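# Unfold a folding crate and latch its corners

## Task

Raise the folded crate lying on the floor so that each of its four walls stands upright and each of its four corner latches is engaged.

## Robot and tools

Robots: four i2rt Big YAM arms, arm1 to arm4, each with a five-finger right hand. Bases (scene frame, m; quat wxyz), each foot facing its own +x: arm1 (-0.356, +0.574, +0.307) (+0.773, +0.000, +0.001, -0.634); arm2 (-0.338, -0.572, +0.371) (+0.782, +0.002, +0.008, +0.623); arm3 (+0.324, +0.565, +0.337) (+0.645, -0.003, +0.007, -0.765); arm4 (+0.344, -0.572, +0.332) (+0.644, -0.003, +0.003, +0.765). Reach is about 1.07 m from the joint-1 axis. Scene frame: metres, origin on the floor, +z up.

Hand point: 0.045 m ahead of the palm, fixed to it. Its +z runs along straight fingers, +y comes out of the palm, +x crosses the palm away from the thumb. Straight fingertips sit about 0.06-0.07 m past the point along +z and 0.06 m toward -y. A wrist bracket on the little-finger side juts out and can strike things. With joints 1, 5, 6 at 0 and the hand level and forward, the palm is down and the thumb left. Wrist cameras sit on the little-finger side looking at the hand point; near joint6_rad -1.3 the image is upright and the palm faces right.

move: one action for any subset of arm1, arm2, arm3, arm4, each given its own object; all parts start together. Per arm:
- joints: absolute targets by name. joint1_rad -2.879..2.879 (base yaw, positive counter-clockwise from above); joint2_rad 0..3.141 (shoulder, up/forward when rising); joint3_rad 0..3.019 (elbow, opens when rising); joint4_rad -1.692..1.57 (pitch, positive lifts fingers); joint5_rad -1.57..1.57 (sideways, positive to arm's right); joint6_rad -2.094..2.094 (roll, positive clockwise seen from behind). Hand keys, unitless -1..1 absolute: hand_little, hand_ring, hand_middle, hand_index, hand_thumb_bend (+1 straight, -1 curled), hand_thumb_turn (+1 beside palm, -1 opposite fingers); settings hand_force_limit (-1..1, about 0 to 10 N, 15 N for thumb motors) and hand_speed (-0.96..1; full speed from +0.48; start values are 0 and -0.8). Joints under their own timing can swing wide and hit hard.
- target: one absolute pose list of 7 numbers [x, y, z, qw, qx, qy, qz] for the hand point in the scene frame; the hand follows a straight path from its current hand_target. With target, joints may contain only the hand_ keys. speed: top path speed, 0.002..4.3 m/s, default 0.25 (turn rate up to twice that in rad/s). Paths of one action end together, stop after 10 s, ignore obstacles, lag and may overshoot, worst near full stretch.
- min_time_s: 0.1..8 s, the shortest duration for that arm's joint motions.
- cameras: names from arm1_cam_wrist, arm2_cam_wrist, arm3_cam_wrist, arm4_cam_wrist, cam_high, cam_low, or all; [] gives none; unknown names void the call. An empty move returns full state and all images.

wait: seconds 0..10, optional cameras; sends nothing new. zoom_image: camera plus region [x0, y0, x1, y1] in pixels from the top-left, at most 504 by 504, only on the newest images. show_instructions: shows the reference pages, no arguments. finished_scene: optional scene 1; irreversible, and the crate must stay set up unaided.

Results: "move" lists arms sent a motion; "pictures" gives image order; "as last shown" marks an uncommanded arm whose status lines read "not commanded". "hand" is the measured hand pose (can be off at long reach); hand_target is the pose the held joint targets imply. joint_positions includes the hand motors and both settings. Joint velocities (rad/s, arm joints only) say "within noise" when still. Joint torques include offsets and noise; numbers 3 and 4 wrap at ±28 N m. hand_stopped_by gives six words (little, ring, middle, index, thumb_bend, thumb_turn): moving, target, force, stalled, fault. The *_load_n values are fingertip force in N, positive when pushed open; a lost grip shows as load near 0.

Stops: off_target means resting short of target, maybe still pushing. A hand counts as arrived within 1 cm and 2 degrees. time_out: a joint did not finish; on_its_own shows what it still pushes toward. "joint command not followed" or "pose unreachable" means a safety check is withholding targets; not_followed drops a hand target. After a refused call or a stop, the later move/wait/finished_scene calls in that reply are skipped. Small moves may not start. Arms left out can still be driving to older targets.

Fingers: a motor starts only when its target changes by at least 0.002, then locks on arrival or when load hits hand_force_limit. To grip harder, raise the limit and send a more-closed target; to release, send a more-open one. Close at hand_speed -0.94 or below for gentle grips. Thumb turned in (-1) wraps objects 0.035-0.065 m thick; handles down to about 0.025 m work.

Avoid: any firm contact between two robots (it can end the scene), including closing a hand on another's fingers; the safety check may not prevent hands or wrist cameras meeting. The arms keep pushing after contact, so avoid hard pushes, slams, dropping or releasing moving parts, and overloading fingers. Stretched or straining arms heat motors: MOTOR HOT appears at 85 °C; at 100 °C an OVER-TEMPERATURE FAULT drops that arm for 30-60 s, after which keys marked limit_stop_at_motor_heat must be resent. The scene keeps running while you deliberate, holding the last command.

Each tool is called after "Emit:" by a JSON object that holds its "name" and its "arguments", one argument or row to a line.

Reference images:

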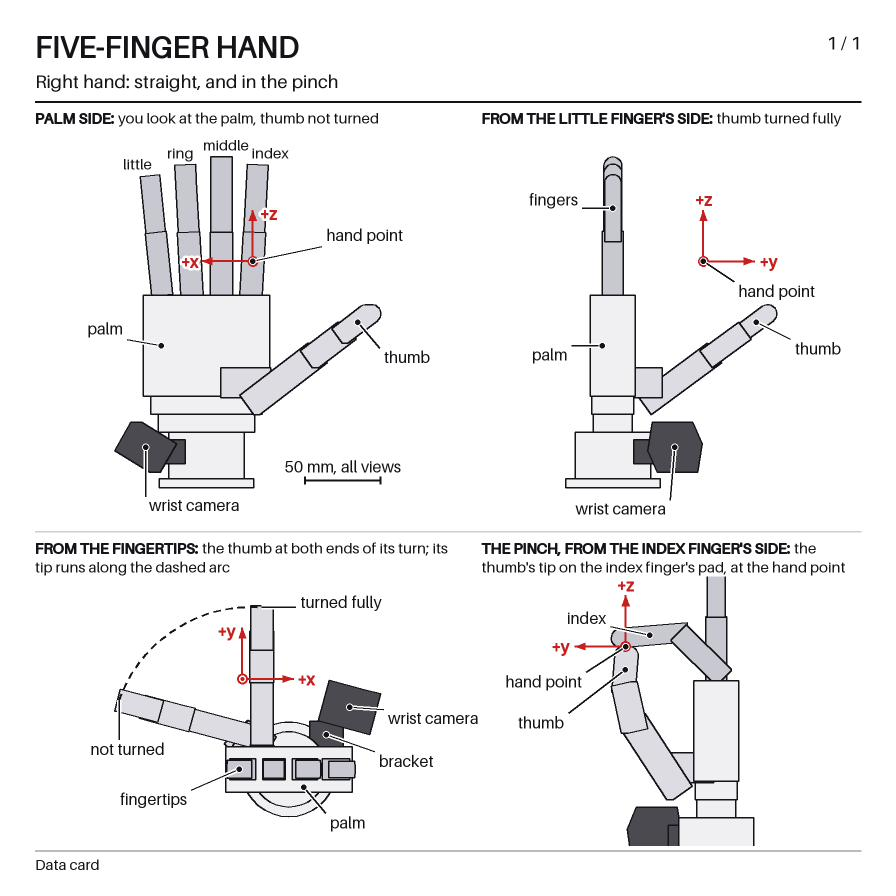

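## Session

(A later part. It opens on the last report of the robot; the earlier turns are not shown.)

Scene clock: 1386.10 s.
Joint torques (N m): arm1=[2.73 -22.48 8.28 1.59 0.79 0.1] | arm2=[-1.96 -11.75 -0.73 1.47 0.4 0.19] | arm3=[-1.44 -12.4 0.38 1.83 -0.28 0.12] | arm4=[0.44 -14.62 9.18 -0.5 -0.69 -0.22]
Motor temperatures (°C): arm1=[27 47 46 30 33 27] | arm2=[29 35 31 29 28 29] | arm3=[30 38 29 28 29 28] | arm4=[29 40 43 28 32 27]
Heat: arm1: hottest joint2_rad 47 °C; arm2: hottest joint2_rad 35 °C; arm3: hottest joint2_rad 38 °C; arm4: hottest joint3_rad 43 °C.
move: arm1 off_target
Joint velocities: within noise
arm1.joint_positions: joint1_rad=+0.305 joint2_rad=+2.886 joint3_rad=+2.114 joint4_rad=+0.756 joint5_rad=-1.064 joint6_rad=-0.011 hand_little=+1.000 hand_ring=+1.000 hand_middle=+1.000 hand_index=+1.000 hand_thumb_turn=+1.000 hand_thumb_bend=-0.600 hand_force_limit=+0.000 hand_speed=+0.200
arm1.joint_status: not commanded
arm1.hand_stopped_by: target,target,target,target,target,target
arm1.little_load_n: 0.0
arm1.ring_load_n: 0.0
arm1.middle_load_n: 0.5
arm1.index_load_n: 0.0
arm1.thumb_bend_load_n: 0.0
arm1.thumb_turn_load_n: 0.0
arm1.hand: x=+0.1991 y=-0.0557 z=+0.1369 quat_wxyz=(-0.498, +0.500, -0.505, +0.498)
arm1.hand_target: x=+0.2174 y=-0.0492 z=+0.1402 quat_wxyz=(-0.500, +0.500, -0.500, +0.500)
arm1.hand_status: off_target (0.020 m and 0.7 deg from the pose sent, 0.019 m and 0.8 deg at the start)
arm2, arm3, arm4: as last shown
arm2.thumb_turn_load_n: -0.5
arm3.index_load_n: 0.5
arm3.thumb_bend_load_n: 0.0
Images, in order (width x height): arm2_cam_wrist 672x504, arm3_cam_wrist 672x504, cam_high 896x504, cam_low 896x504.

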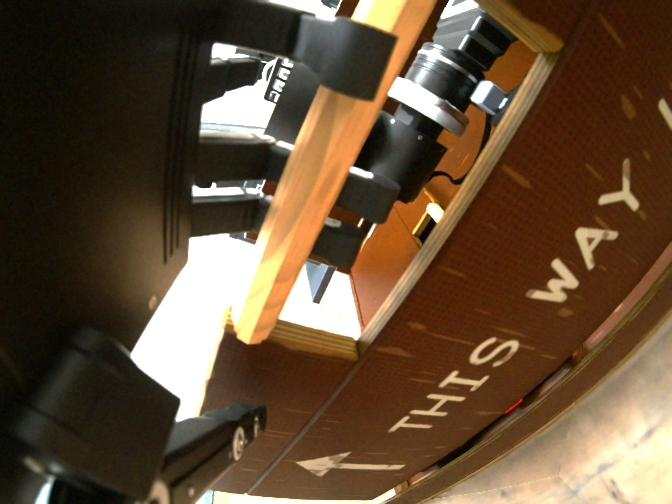

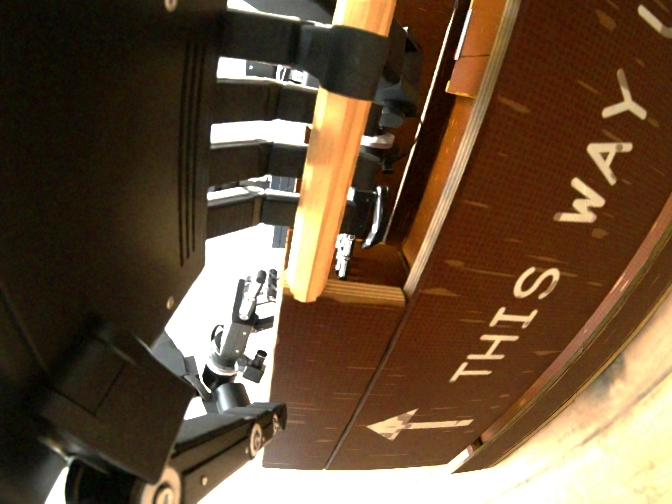

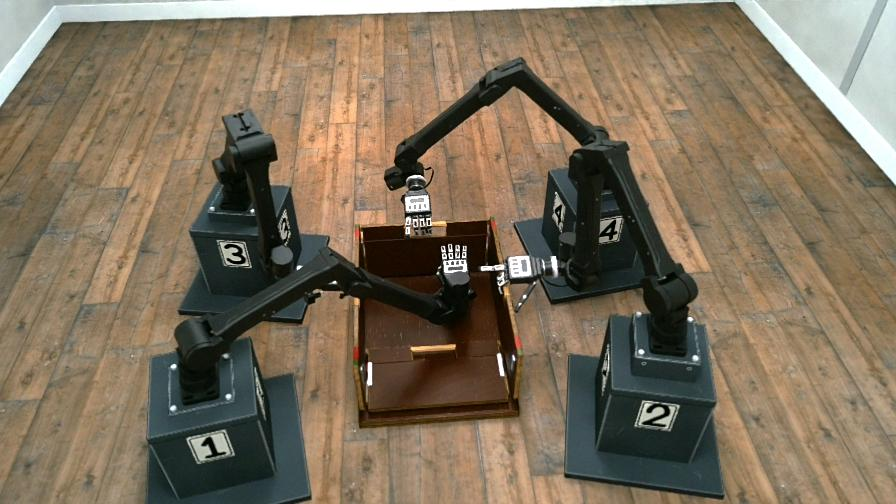

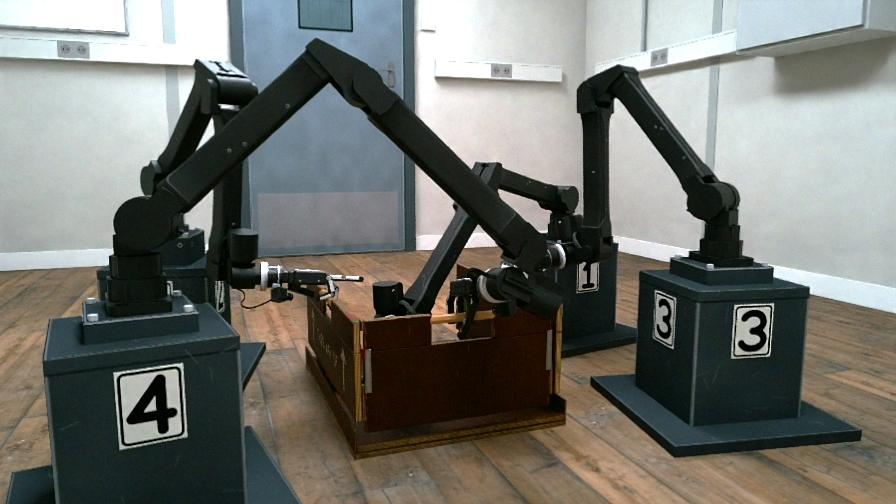

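Emit:
{"name": "move", "arguments": {
  "arm3": {"target": [0.013, 0.195, 0.238, 0, 0, 0.7373, -0.6756], "speed": 0.05},
  "arm2": {"target": [-0.0285, -0.213, 0.224, -0.6751, 0.7367, -0.0289, 0.0265], "speed": 0.05},
  "cameras": ["arm2_cam_wrist", "arm3_cam_wrist", "cam_high", "cam_low"]
}}

Emit:
{"name": "zoom_image", "arguments": {
  "camera": "cam_high",
  "region": [470, 205, 520, 245]
}}

Emit:
{"name": "zoom_image", "arguments": {
  "camera": "cam_high",
  "region": [345, 205, 395, 245]
}}

Scene clock: 1395.57 s.
Joint torques (N m): arm1=[2.78 -22.36 8.28 1.61 0.78 0.11] | arm2=[0.56 -12.34 0.77 1.29 0.71 0.28] | arm3=[0.91 -12.69 1.66 1.57 -0.05 0.14] | arm4=[0.38 -14.74 9.17 -0.53 -0.69 -0.23]
Motor temperatures (°C): arm1=[27 47 46 30 32 27] | arm2=[29 35 31 29 28 29] | arm3=[30 38 29 28 29 28] | arm4=[29 40 43 28 32 27]
Heat: arm1: hottest joint2_rad 47 °C; arm2: hottest joint2_rad 35 °C; arm3: hottest joint2_rad 38 °C; arm4: hottest joint3_rad 43 °C.
move: arm2 off_target; arm3 done
Joint velocities: within noise
arm1, arm4: as last shown
arm2.joint_positions: joint1_rad=-0.872 joint2_rad=+2.408 joint3_rad=+0.705 joint4_rad=+1.580 joint5_rad=-1.023 joint6_rad=-0.174 hand_little=-1.000 hand_ring=+1.000 hand_middle=-0.300 hand_index=-0.300 hand_thumb_turn=+1.000 hand_thumb_bend=+1.000 hand_force_limit=+0.000 hand_speed=-0.600
arm2.joint_status: not commanded
arm2.hand_stopped_by: target,fault,target,target,target,target
arm2.little_load_n: -1.5
arm2.ring_load_n: 0.0
arm2.middle_load_n: 0.5
arm2.index_load_n: 0.0
arm2.thumb_bend_load_n: 0.0
arm2.thumb_turn_load_n: 0.0
arm2.hand: x=-0.0224 y=-0.2121 z=+0.2355 quat_wxyz=(-0.680, +0.732, -0.006, +0.042)
arm2.hand_target: x=-0.0285 y=-0.2132 z=+0.2242 quat_wxyz=(-0.675, +0.737, -0.029, +0.027)
arm2.hand_status: off_target (0.013 m and 3.2 deg from the pose sent, 0.013 m and 3.9 deg at the start; a joint's target at an end of its range on 4 of 33 steps)
arm3.joint_positions: joint1_rad=-0.922 joint2_rad=+2.278 joint3_rad=+0.689 joint4_rad=+1.413 joint5_rad=-1.077 joint6_rad=-0.147 hand_little=-1.000 hand_ring=+0.116 hand_middle=+0.090 hand_index=+0.090 hand_thumb_turn=+1.000 hand_thumb_bend=+1.000 hand_force_limit=-0.300 hand_speed=-0.700
arm3.joint_status: not commanded
arm3.hand_stopped_by: target,force,force,force,target,target
arm3.little_load_n: 0.0
arm3.ring_load_n: 0.0
arm3.middle_load_n: 0.0
arm3.index_load_n: 0.0
arm3.thumb_bend_load_n: 0.0
arm3.thumb_turn_load_n: -0.5
arm3.hand: x=+0.0104 y=+0.1999 z=+0.2417 quat_wxyz=(+0.005, -0.002, -0.738, +0.675)
arm3.hand_target: x=+0.0132 y=+0.1951 z=+0.2381 quat_wxyz=(+0.000, +0.000, -0.737, +0.676)
arm3.hand_status: done (0.007 m and 0.6 deg from the pose sent, 0.011 m and 1.0 deg at the start)
Images, in order (width x height): arm2_cam_wrist 672x504, arm3_cam_wrist 672x504, cam_high 896x504, cam_low 896x504.

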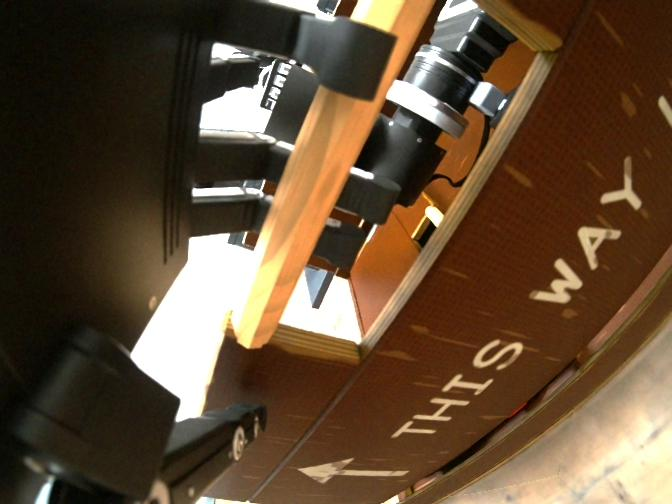

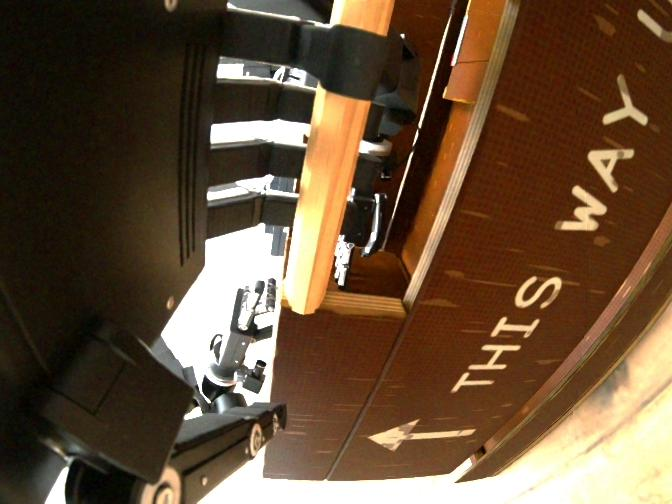

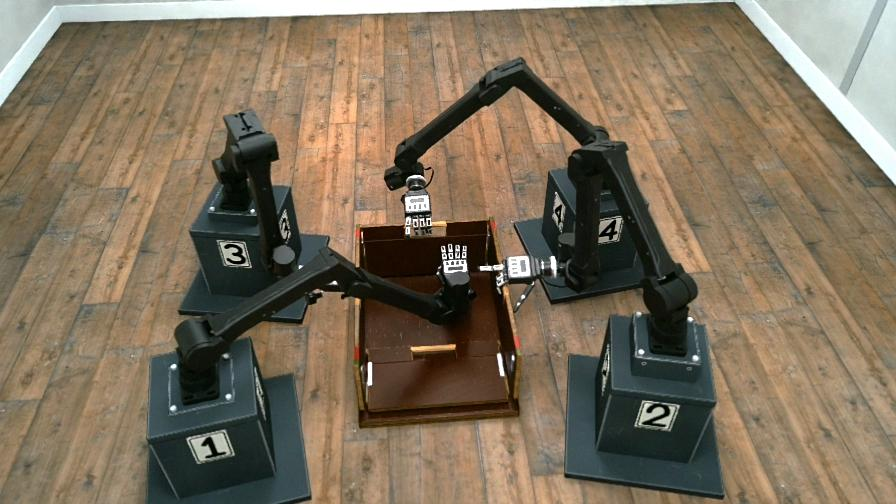

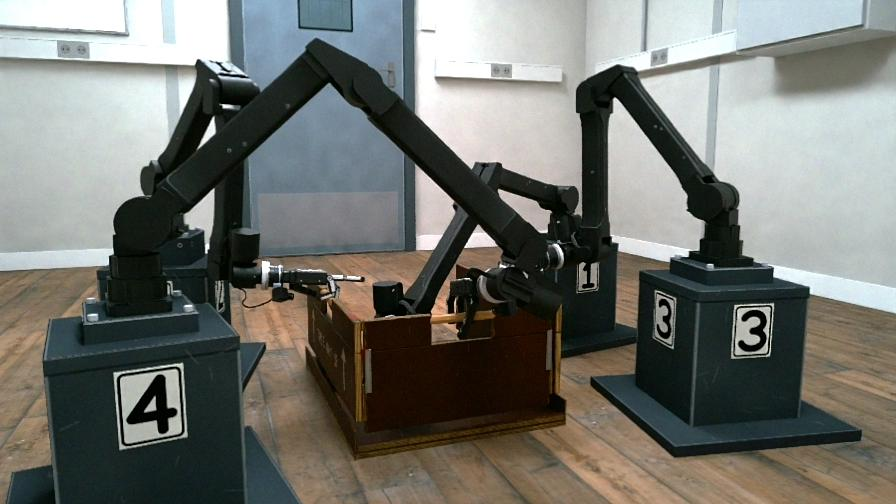

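Scaled by 10.080 from the camera's image (finer frame: 1280x720).

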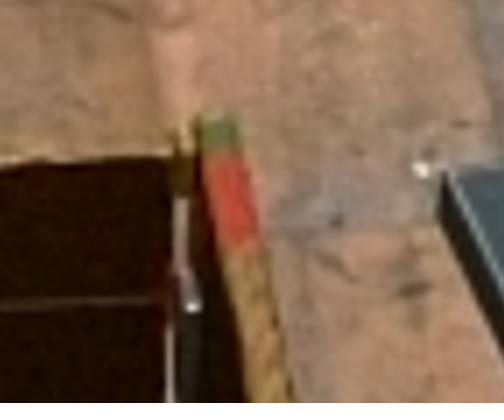

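Scaled by 10.080 from the camera's image (finer frame: 1280x720).

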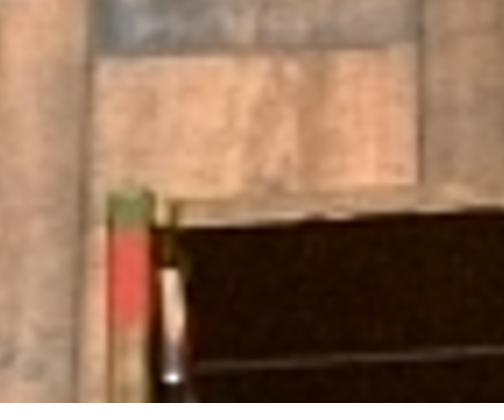

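Emit:
{"name": "move", "arguments": {
  "arm3": {"target": [0.013, 0.183, 0.238, 0, 0, 0.7373, -0.6756], "speed": 0.05},
  "arm2": {"target": [-0.0285, -0.200, 0.224, -0.6751, 0.7367, -0.0289, 0.0265], "speed": 0.05},
  "cameras": ["cam_high", "cam_low"]
}}

Emit:
{"name": "zoom_image", "arguments": {
  "camera": "cam_high",
  "region": [470, 205, 520, 245]
}}

Emit:
{"name": "zoom_image", "arguments": {
  "camera": "cam_high",
  "region": [345, 205, 395, 245]
}}

Emit:
{"name": "zoom_image", "arguments": {
  "camera": "cam_low",
  "region": [290, 240, 590, 460]
}}

Scene clock: 1401.43 s.
Joint torques (N m): arm1=[2.73 -22.36 8.28 1.62 0.79 0.11] | arm2=[2.14 -12.16 1.91 0.87 1.01 0.28] | arm3=[0.91 -12.69 1.76 1.33 -0.01 0.14] | arm4=[0.38 -14.68 9.17 -0.5 -0.69 -0.23]
Motor temperatures (°C): arm1=[27 48 45 30 32 27] | arm2=[29 35 31 29 28 29] | arm3=[30 38 29 28 29 28] | arm4=[29 40 43 28 32 27]
Heat: arm1: hottest joint2_rad 48 °C; arm2: hottest joint2_rad 35 °C; arm3: hottest joint2_rad 38 °C; arm4: hottest joint3_rad 43 °C.
move: arm2 off_target; arm3 done
Joint velocities: within noise
arm1, arm4: as last shown
arm1.middle_load_n: 0.0
arm2.joint_positions: joint1_rad=-0.861 joint2_rad=+2.406 joint3_rad=+0.705 joint4_rad=+1.580 joint5_rad=-1.000 joint6_rad=-0.167 hand_little=-1.000 hand_ring=+1.000 hand_middle=-0.300 hand_index=-0.300 hand_thumb_turn=+1.000 hand_thumb_bend=+1.000 hand_force_limit=+0.000 hand_speed=-0.600
arm2.joint_status: not commanded
arm2.hand_stopped_by: target,fault,target,target,target,target
arm2.little_load_n: -5.0
arm2.ring_load_n: 0.0
arm2.middle_load_n: 0.0
arm2.index_load_n: 0.0
arm2.thumb_bend_load_n: 0.0
arm2.thumb_turn_load_n: -0.5
arm2.hand: x=-0.0222 y=-0.2081 z=+0.2360 quat_wxyz=(-0.679, +0.732, -0.012, +0.044)
arm2.hand_target: x=-0.0288 y=-0.2006 z=+0.2243 quat_wxyz=(-0.675, +0.737, -0.029, +0.027)
arm2.hand_status: off_target (0.016 m and 2.9 deg from the pose sent, 0.018 m and 3.2 deg at the start)
arm3.joint_positions: joint1_rad=-0.897 joint2_rad=+2.278 joint3_rad=+0.704 joint4_rad=+1.413 joint5_rad=-1.052 joint6_rad=-0.140 hand_little=-1.000 hand_ring=+0.116 hand_middle=+0.090 hand_index=+0.090 hand_thumb_turn=+1.000 hand_thumb_bend=+1.000 hand_force_limit=-0.300 hand_speed=-0.700
arm3.joint_status: not commanded
arm3.hand_stopped_by: target,force,force,force,target,target
arm3.little_load_n: -0.5
arm3.ring_load_n: 0.0
arm3.middle_load_n: 0.0
arm3.index_load_n: 0.0
arm3.thumb_bend_load_n: 0.0
arm3.thumb_turn_load_n: -0.5
arm3.hand: x=+0.0090 y=+0.1882 z=+0.2431 quat_wxyz=(+0.008, +0.001, -0.737, +0.676)
arm3.hand_target: x=+0.0130 y=+0.1831 z=+0.2382 quat_wxyz=(+0.000, +0.000, -0.737, +0.676)
arm3.hand_status: done (0.008 m and 0.9 deg from the pose sent, 0.018 m and 0.6 deg at the start)
Images, in order (width x height): cam_high 896x504, cam_low 896x504.

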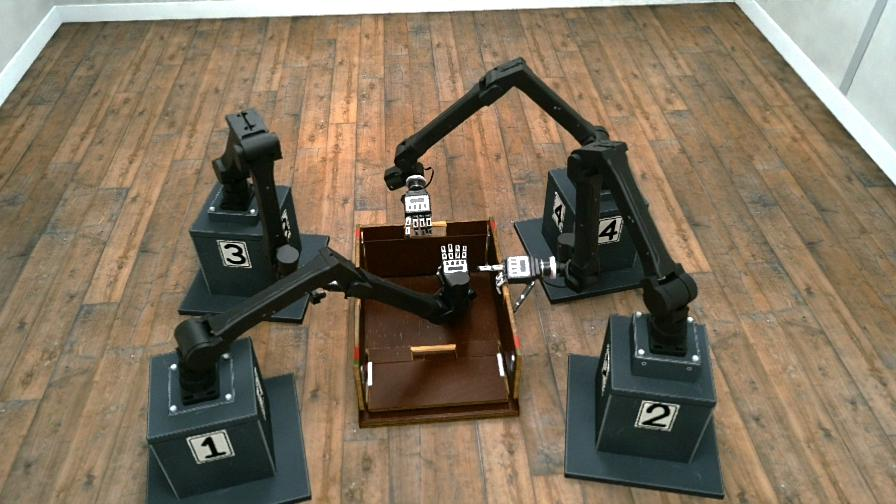

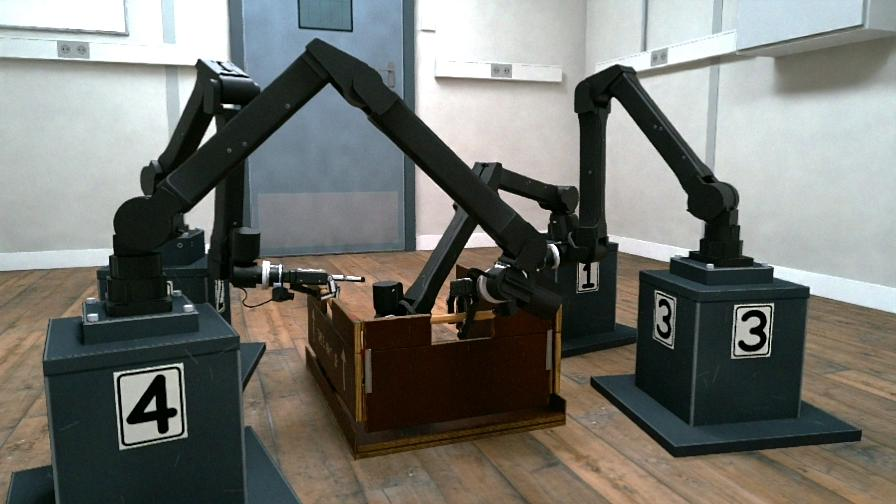

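Scaled by 10.080 from the camera's image (finer frame: 1280x720).

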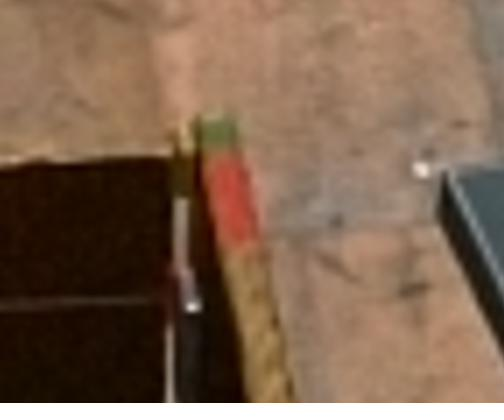

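Scaled by 10.080 from the camera's image (finer frame: 1280x720).

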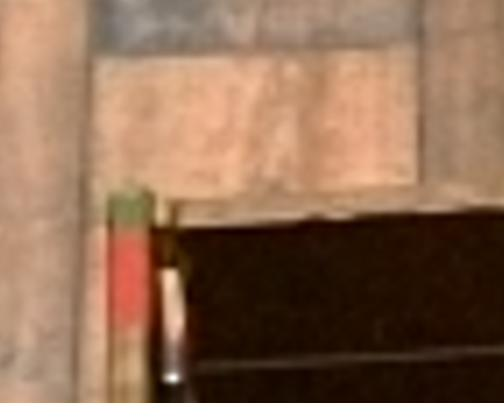

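Scaled by 1.680 from the camera's image (finer frame: 1280x720).

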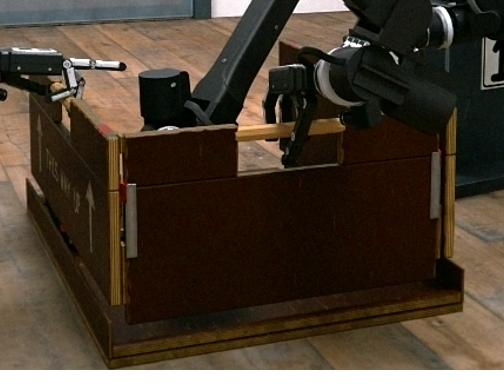

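Emit:
{"name": "move", "arguments": {
  "cameras": ["all"]
}}

Emit:
{"name": "zoom_image", "arguments": {
  "camera": "cam_low",
  "region": [345, 300, 385, 340]
}}

Emit:
{"name": "zoom_image", "arguments": {
  "camera": "arm1_cam_wrist",
  "region": [400, 0, 600, 150]
}}

Emit:
{"name": "zoom_image", "arguments": {
  "camera": "arm4_cam_wrist",
  "region": [250, 350, 550, 504]
}}

Emit:
{"name": "zoom_image", "arguments": {
  "camera": "arm2_cam_wrist",
  "region": [380, 330, 640, 504]
}}

Scene clock: 1408.80 s.
Joint torques (N m): arm1=[2.55 -22.48 8.29 1.61 0.79 0.11] | arm2=[2.37 -12.51 1.98 0.96 1.05 0.26] | arm3=[0.79 -12.63 1.89 1.32 -0.01 0.15] | arm4=[0.44 -14.68 9.18 -0.5 -0.69 -0.23]
Motor temperatures (°C): arm1=[27 48 45 30 32 27] | arm2=[29 35 31 29 29 29] | arm3=[30 38 29 28 29 28] | arm4=[29 40 44 28 32 27]
Heat: arm1: hottest joint2_rad 48 °C; arm2: hottest joint2_rad 35 °C; arm3: hottest joint2_rad 38 °C; arm4: hottest joint3_rad 44 °C.
Joint velocities: within noise
arm1.joint_positions: joint1_rad=+0.305 joint2_rad=+2.886 joint3_rad=+2.114 joint4_rad=+0.756 joint5_rad=-1.064 joint6_rad=-0.011 hand_little=+1.000 hand_ring=+1.000 hand_middle=+1.000 hand_index=+1.000 hand_thumb_turn=+1.000 hand_thumb_bend=-0.600 hand_force_limit=+0.000 hand_speed=+0.200
arm1.joint_status: not commanded
arm1.hand_stopped_by: target,target,target,target,target,target
arm1.little_load_n: 0.0
arm1.ring_load_n: 0.0
arm1.middle_load_n: 0.5
arm1.index_load_n: 0.0
arm1.thumb_bend_load_n: 0.0
arm1.thumb_turn_load_n: 0.0
arm1.hand: x=+0.1991 y=-0.0557 z=+0.1369 quat_wxyz=(-0.498, +0.500, -0.505, +0.498) (m; scene frame)
arm1.hand_target: x=+0.2174 y=-0.0492 z=+0.1402 quat_wxyz=(-0.500, +0.500, -0.500, +0.500) (m; scene frame)
arm1.hand_status: not commanded
arm2.joint_positions: joint1_rad=-0.861 joint2_rad=+2.405 joint3_rad=+0.705 joint4_rad=+1.580 joint5_rad=-1.000 joint6_rad=-0.167 hand_little=-1.000 hand_ring=+1.000 hand_middle=-0.300 hand_index=-0.300 hand_thumb_turn=+1.000 hand_thumb_bend=+1.000 hand_force_limit=+0.000 hand_speed=-0.600
arm2.joint_status: not commanded
arm2.hand_stopped_by: target,fault,target,target,target,target
arm2.little_load_n: -5.0
arm2.ring_load_n: 0.0
arm2.middle_load_n: 0.0
arm2.index_load_n: 0.0
arm2.thumb_bend_load_n: 0.0
arm2.thumb_turn_load_n: -0.5
arm2.hand: x=-0.0221 y=-0.2081 z=+0.2362 quat_wxyz=(-0.679, +0.732, -0.012, +0.044) (m; scene frame)
arm2.hand_target: x=-0.0287 y=-0.2005 z=+0.2244 quat_wxyz=(-0.675, +0.737, -0.028, +0.027) (m; scene frame)
arm2.hand_status: off_target (0.016 m and 2.9 deg from the pose sent, 0.018 m and 3.2 deg at the start)
arm3.joint_positions: joint1_rad=-0.897 joint2_rad=+2.278 joint3_rad=+0.704 joint4_rad=+1.413 joint5_rad=-1.052 joint6_rad=-0.140 hand_little=-1.000 hand_ring=+0.116 hand_middle=+0.090 hand_index=+0.090 hand_thumb_turn=+1.000 hand_thumb_bend=+1.000 hand_force_limit=-0.300 hand_speed=-0.700
arm3.joint_status: not commanded
arm3.hand_stopped_by: target,force,force,force,target,target
arm3.little_load_n: -0.5
arm3.ring_load_n: 0.0
arm3.middle_load_n: 0.0
arm3.index_load_n: 0.0
arm3.thumb_bend_load_n: 0.0
arm3.thumb_turn_load_n: -0.5
arm3.hand: x=+0.0090 y=+0.1882 z=+0.2431 quat_wxyz=(+0.008, +0.001, -0.737, +0.676) (m; scene frame)
arm3.hand_target: x=+0.0130 y=+0.1831 z=+0.2382 quat_wxyz=(+0.000, +0.000, -0.737, +0.676) (m; scene frame)
arm3.hand_status: done (0.008 m and 0.9 deg from the pose sent, 0.018 m and 0.6 deg at the start)
arm4.joint_positions: joint1_rad=-0.274 joint2_rad=+2.388 joint3_rad=+1.655 joint4_rad=-1.275 joint5_rad=-1.324 joint6_rad=-2.014 hand_little=+1.000 hand_ring=-0.300 hand_middle=-0.300 hand_index=-0.300 hand_thumb_turn=-1.000 hand_thumb_bend=+0.700 hand_force_limit=-0.100 hand_speed=-0.600
arm4.joint_status: not commanded
arm4.hand_stopped_by: target,target,target,target,target,target
arm4.little_load_n: 0.0
arm4.ring_load_n: 0.0
arm4.middle_load_n: 0.0
arm4.index_load_n: 0.0
arm4.thumb_bend_load_n: 0.0
arm4.thumb_turn_load_n: 0.0
arm4.hand: x=+0.2304 y=-0.0109 z=+0.2432 quat_wxyz=(-0.436, +0.556, +0.550, -0.445) (m; scene frame)
arm4.hand_target: x=+0.2351 y=-0.0026 z=+0.2383 quat_wxyz=(-0.440, +0.554, +0.553, -0.440) (m; scene frame)
arm4.hand_status: not commanded
pictures: arm1_cam_wrist, arm2_cam_wrist, arm3_cam_wrist, arm4_cam_wrist, cam_high, cam_low
Images, in order (width x height): arm1_cam_wrist 672x504, arm2_cam_wrist 672x504, arm3_cam_wrist 672x504, arm4_cam_wrist 672x504, cam_high 896x504, cam_low 896x504.

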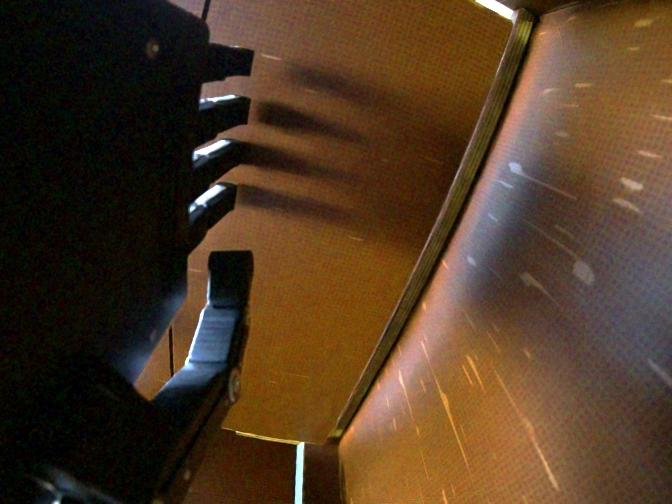

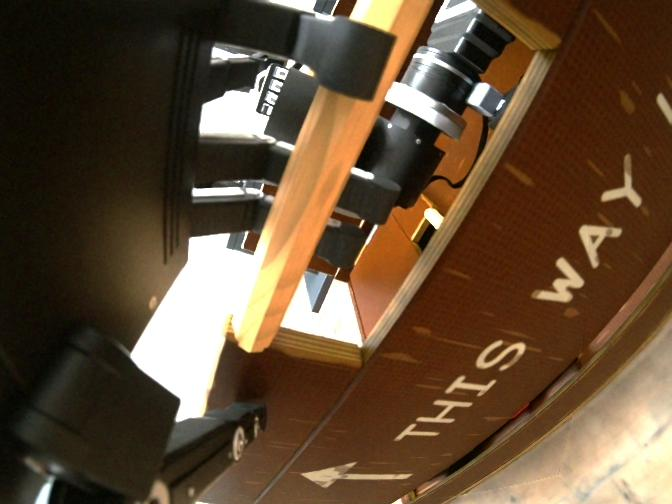

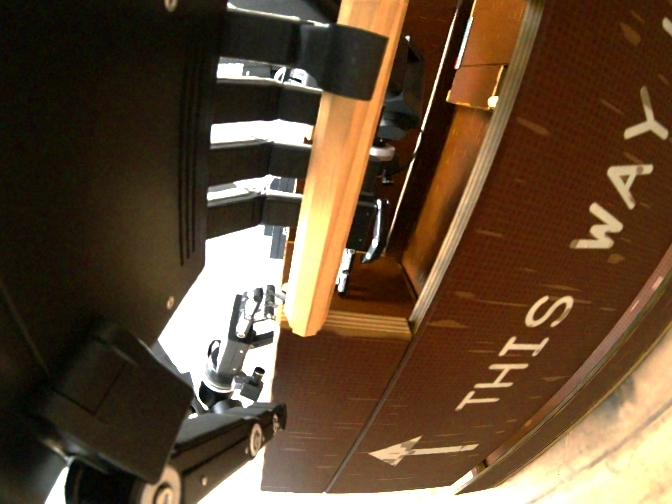

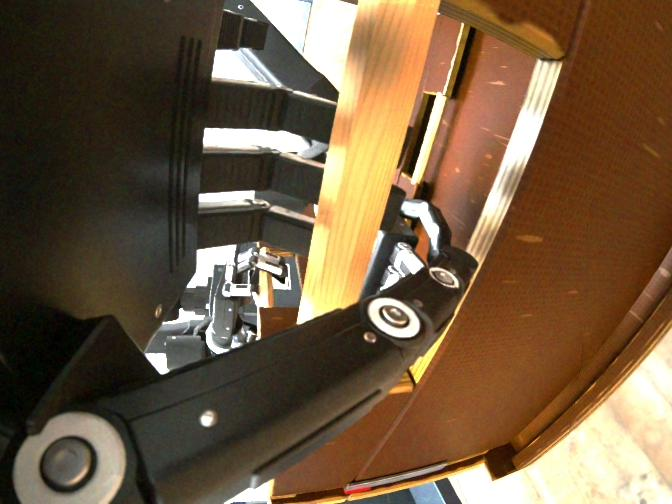

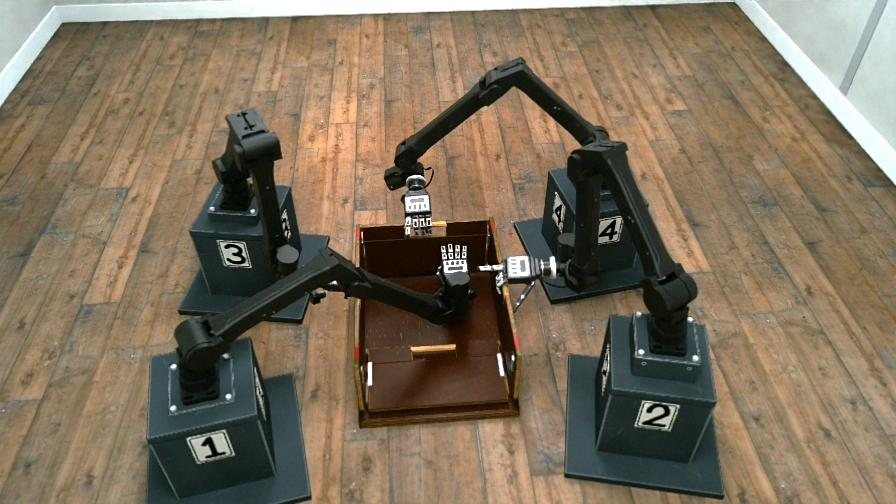

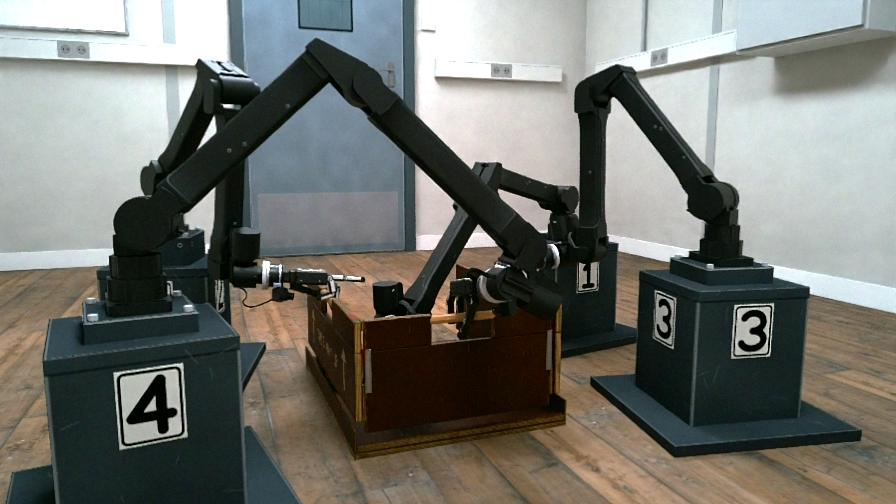

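Scaled by 12.600 from the camera's image (finer frame: 1280x720).

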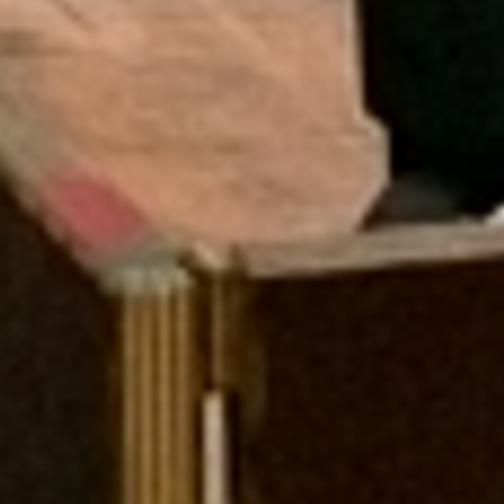

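Scaled by 2.520 from the camera's image (finer frame: 960x720).

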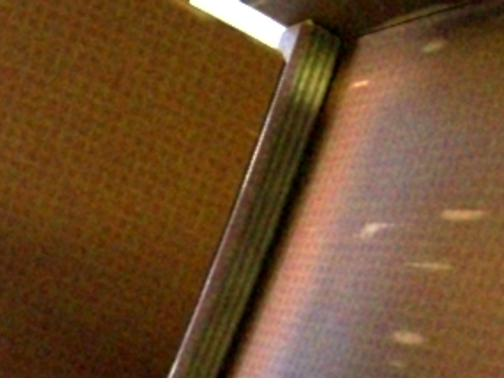

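Scaled by 1.680 from the camera's image (finer frame: 960x720).

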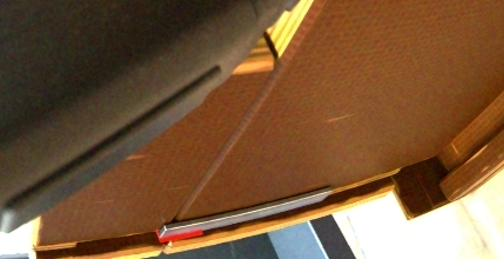

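Scaled by 1.938 from the camera's image (finer frame: 960x720).

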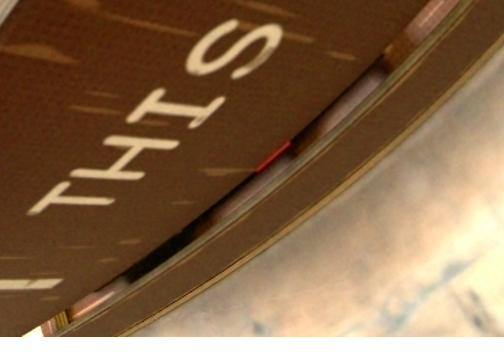

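Emit:
{"name": "move", "arguments": {
  "arm1": {"target": [0.205, -0.052, 0.139, 0.5, -0.5, 0.5, -0.5], "speed": 0.05},
  "cameras": ["cam_high"]
}}

Emit:
{"name": "move", "arguments": {
  "arm3": {"target": [0.013, 0.170, 0.238, 0, 0, 0.7373, -0.6756], "speed": 0.05},
  "arm2": {"target": [-0.0285, -0.187, 0.226, -0.6751, 0.7367, -0.0289, 0.0265], "speed": 0.05},
  "cameras": ["cam_high", "cam_low"]
}}

Emit:
{"name": "zoom_image", "arguments": {
  "camera": "cam_high",
  "region": [470, 205, 520, 245]
}}

Emit:
{"name": "zoom_image", "arguments": {
  "camera": "cam_high",
  "region": [345, 205, 395, 245]
}}

Emit:
{"name": "zoom_image", "arguments": {
  "camera": "cam_low",
  "region": [345, 300, 385, 340]
}}

Scene clock: 1422.97 s.
Joint torques (N m): arm1=[1.67 -22.89 6.61 1.99 0.24 0.1] | arm2=[2.02 -12.1 1.87 0.95 1.02 0.31] | arm3=[0.97 -12.86 1.96 1.31 0.01 0.14] | arm4=[0.38 -14.74 9.2 -0.5 -0.69 -0.23]
Motor temperatures (°C): arm1=[27 48 45 30 32 27] | arm2=[29 34 31 29 29 29] | arm3=[30 38 29 28 29 28] | arm4=[29 40 44 28 32 27]
Heat: arm1: hottest joint2_rad 48 °C; arm2: hottest joint2_rad 34 °C; arm3: hottest joint2_rad 38 °C; arm4: hottest joint3_rad 44 °C.
move: arm1 done
Joint velocities: within noise
arm1.joint_positions: joint1_rad=+0.304 joint2_rad=+2.886 joint3_rad=+2.114 joint4_rad=+0.760 joint5_rad=-1.067 joint6_rad=-0.011 hand_little=+1.000 hand_ring=+1.000 hand_middle=+1.000 hand_index=+1.000 hand_thumb_turn=+1.000 hand_thumb_bend=-0.600 hand_force_limit=+0.000 hand_speed=+0.200
arm1.joint_status: not commanded
arm1.hand_stopped_by: target,target,target,target,target,target
arm1.little_load_n: 0.0
arm1.ring_load_n: 0.0
arm1.middle_load_n: 0.0
arm1.index_load_n: 0.0
arm1.thumb_bend_load_n: 0.0
arm1.thumb_turn_load_n: 0.0
arm1.hand: x=+0.1982 y=-0.0561 z=+0.1374 quat_wxyz=(-0.498, +0.501, -0.503, +0.499)
arm1.hand_target: x=+0.2048 y=-0.0520 z=+0.1389 quat_wxyz=(-0.500, +0.500, -0.500, +0.500)
arm1.hand_status: done (0.008 m and 0.5 deg from the pose sent, 0.007 m and 0.7 deg at the start)
arm2, arm3, arm4: as last shown
arm2.little_load_n: -4.5
arm2.thumb_turn_load_n: 0.0
arm2.hand: x=-0.0222 y=-0.2080 z=+0.2362 quat_wxyz=(-0.679, +0.732, -0.012, +0.044)
arm2.hand_target: x=-0.0287 y=-0.2004 z=+0.2244 quat_wxyz=(-0.675, +0.737, -0.028, +0.027)
arm3.little_load_n: 0.0
arm4.thumb_bend_load_n: 0.5
Images, in order (width x height): cam_high 896x504.

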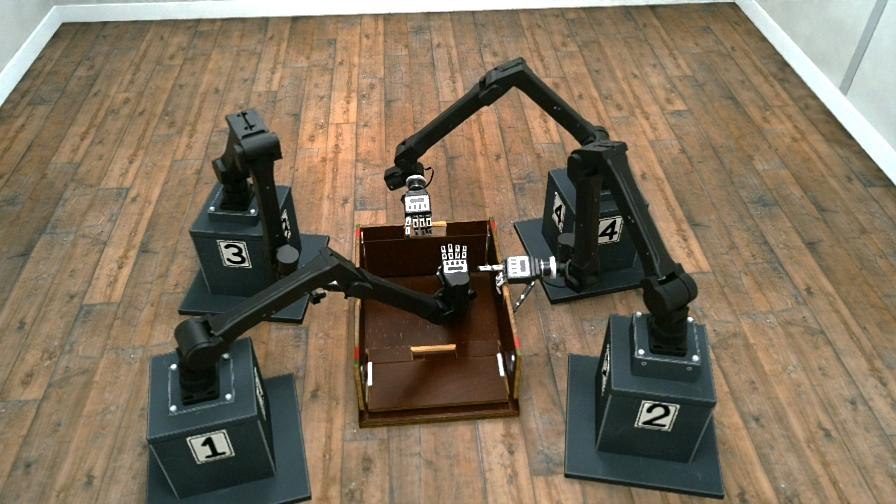

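Scene clock: 1423.93 s.
Joint torques (N m): arm1=[1.61 -23 6.6 1.96 0.24 0.11] | arm2=[0.5 -14.68 0.57 1.29 0.12 0.03] | arm3=[1.32 -12.98 2.17 1.22 0.03 0.2] | arm4=[0.44 -14.68 9.18 -0.53 -0.69 -0.22]
Motor temperatures (°C): arm1=[27 48 45 30 32 27] | arm2=[29 34 31 28 29 29] | arm3=[30 38 29 28 29 28] | arm4=[29 40 44 28 32 27]
Heat: arm1: hottest joint2_rad 48 °C; arm2: hottest joint2_rad 34 °C; arm3: hottest joint2_rad 38 °C; arm4: hottest joint3_rad 44 °C.
move: arm2 not_followed; arm3 off_target
Joint velocities: within noise
arm1.joint_positions: joint1_rad=+0.304 joint2_rad=+2.886 joint3_rad=+2.114 joint4_rad=+0.760 joint5_rad=-1.067 joint6_rad=-0.011 hand_little=+1.000 hand_ring=+1.000 hand_middle=+1.000 hand_index=+1.000 hand_thumb_turn=+1.000 hand_thumb_bend=-0.600 hand_force_limit=+0.000 hand_speed=+0.200
arm1.joint_status: not commanded
arm1.hand_stopped_by: target,target,target,target,target,target
arm1.little_load_n: 0.0
arm1.ring_load_n: 0.0
arm1.middle_load_n: 0.0
arm1.index_load_n: 0.0
arm1.thumb_bend_load_n: 0.0
arm1.thumb_turn_load_n: 0.0
arm1.hand: x=+0.1982 y=-0.0561 z=+0.1374 quat_wxyz=(-0.498, +0.501, -0.503, +0.499)
arm1.hand_target: x=+0.2048 y=-0.0520 z=+0.1389 quat_wxyz=(-0.500, +0.500, -0.500, +0.500)
arm1.hand_status: not commanded
arm2.joint_positions: joint1_rad=-0.860 joint2_rad=+2.403 joint3_rad=+0.705 joint4_rad=+1.580 joint5_rad=-0.999 joint6_rad=-0.167 hand_little=-1.000 hand_ring=+1.000 hand_middle=-0.300 hand_index=-0.300 hand_thumb_turn=+1.000 hand_thumb_bend=+1.000 hand_force_limit=+0.000 hand_speed=-0.600
arm2.joint_status: not commanded
arm2.hand_stopped_by: target,fault,target,target,target,target
arm2.little_load_n: -4.0
arm2.ring_load_n: 0.0
arm2.middle_load_n: 0.0
arm2.index_load_n: 0.0
arm2.thumb_bend_load_n: 0.0
arm2.thumb_turn_load_n: 0.0
arm2.hand: x=-0.0215 y=-0.2074 z=+0.2372 quat_wxyz=(-0.680, +0.732, -0.011, +0.046)
arm2.hand_target: x=-0.0217 y=-0.2075 z=+0.2364 quat_wxyz=(-0.679, +0.733, -0.013, +0.045)
arm2.hand_status: not_followed (0.024 m and 3.1 deg from the pose sent, 0.024 m and 2.9 deg at the start)
arm3.joint_positions: joint1_rad=-0.878 joint2_rad=+2.278 joint3_rad=+0.720 joint4_rad=+1.413 joint5_rad=-1.025 joint6_rad=-0.136 hand_little=-1.000 hand_ring=+0.116 hand_middle=+0.090 hand_index=+0.090 hand_thumb_turn=+1.000 hand_thumb_bend=+1.000 hand_force_limit=-0.300 hand_speed=-0.700
arm3.joint_status: not commanded
arm3.hand_stopped_by: target,force,force,force,target,target
arm3.little_load_n: -2.5
arm3.ring_load_n: 0.0
arm3.middle_load_n: 0.0
arm3.index_load_n: 0.0
arm3.thumb_bend_load_n: 0.0
arm3.thumb_turn_load_n: 0.0
arm3.hand: x=+0.0047 y=+0.1784 z=+0.2447 quat_wxyz=(+0.015, +0.002, -0.735, +0.678)
arm3.hand_target: x=+0.0131 y=+0.1704 z=+0.2383 quat_wxyz=(+0.000, +0.000, -0.737, +0.675)
arm3.hand_status: off_target (0.014 m and 1.8 deg from the pose sent, 0.019 m and 0.9 deg at the start)
arm4: as last shown
arm4.thumb_bend_load_n: 0.0
pose unreachable (arm2 arm): on one or more control steps of this call this arm could not follow its commanded pose, so it was not sent that pose on those steps. On the call's last step it was still not sent that pose. It may still have moved: this result reports where it is.
cause: moving toward the commanded pose would bring a part of the arm too close to another arm (this arm's hand and a part of the arm1 arm, 25 mm apart when this arm was first held).
Images, in order (width x height): cam_high 896x504, cam_low 896x504.

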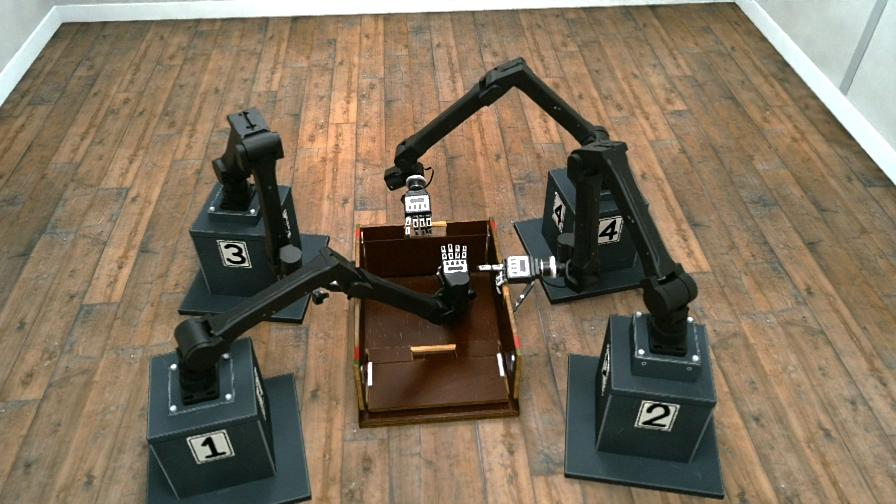

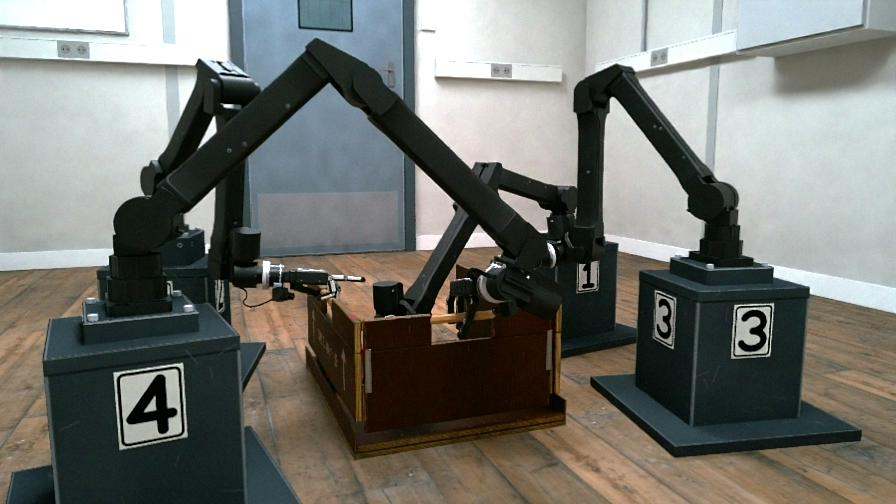

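Scaled by 10.080 from the camera's image (finer frame: 1280x720).

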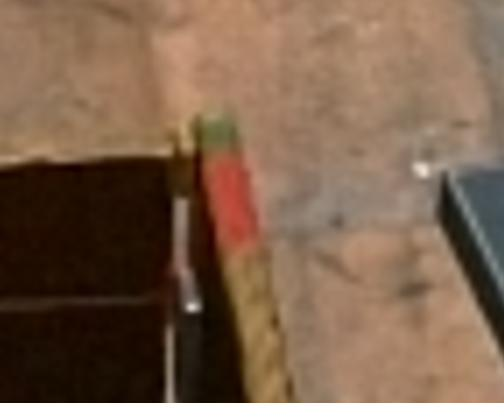

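Scaled by 10.080 from the camera's image (finer frame: 1280x720).

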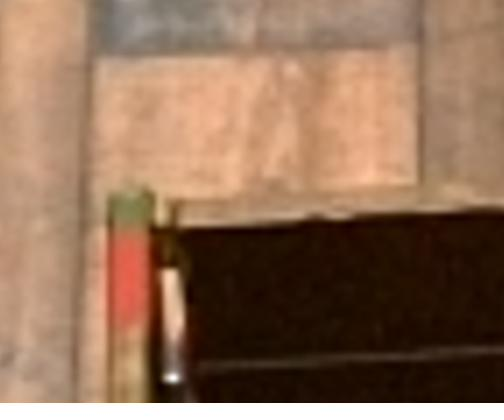

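Scaled by 12.600 from the camera's image (finer frame: 1280x720).

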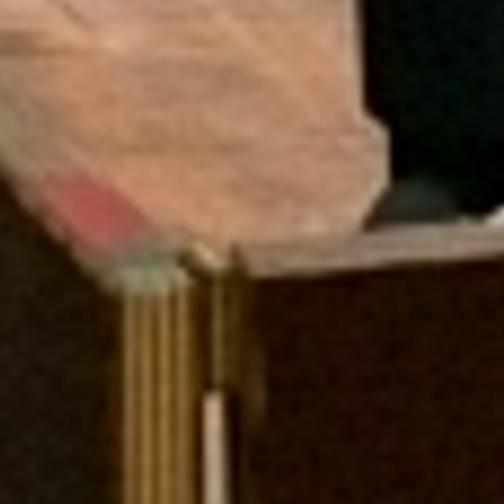

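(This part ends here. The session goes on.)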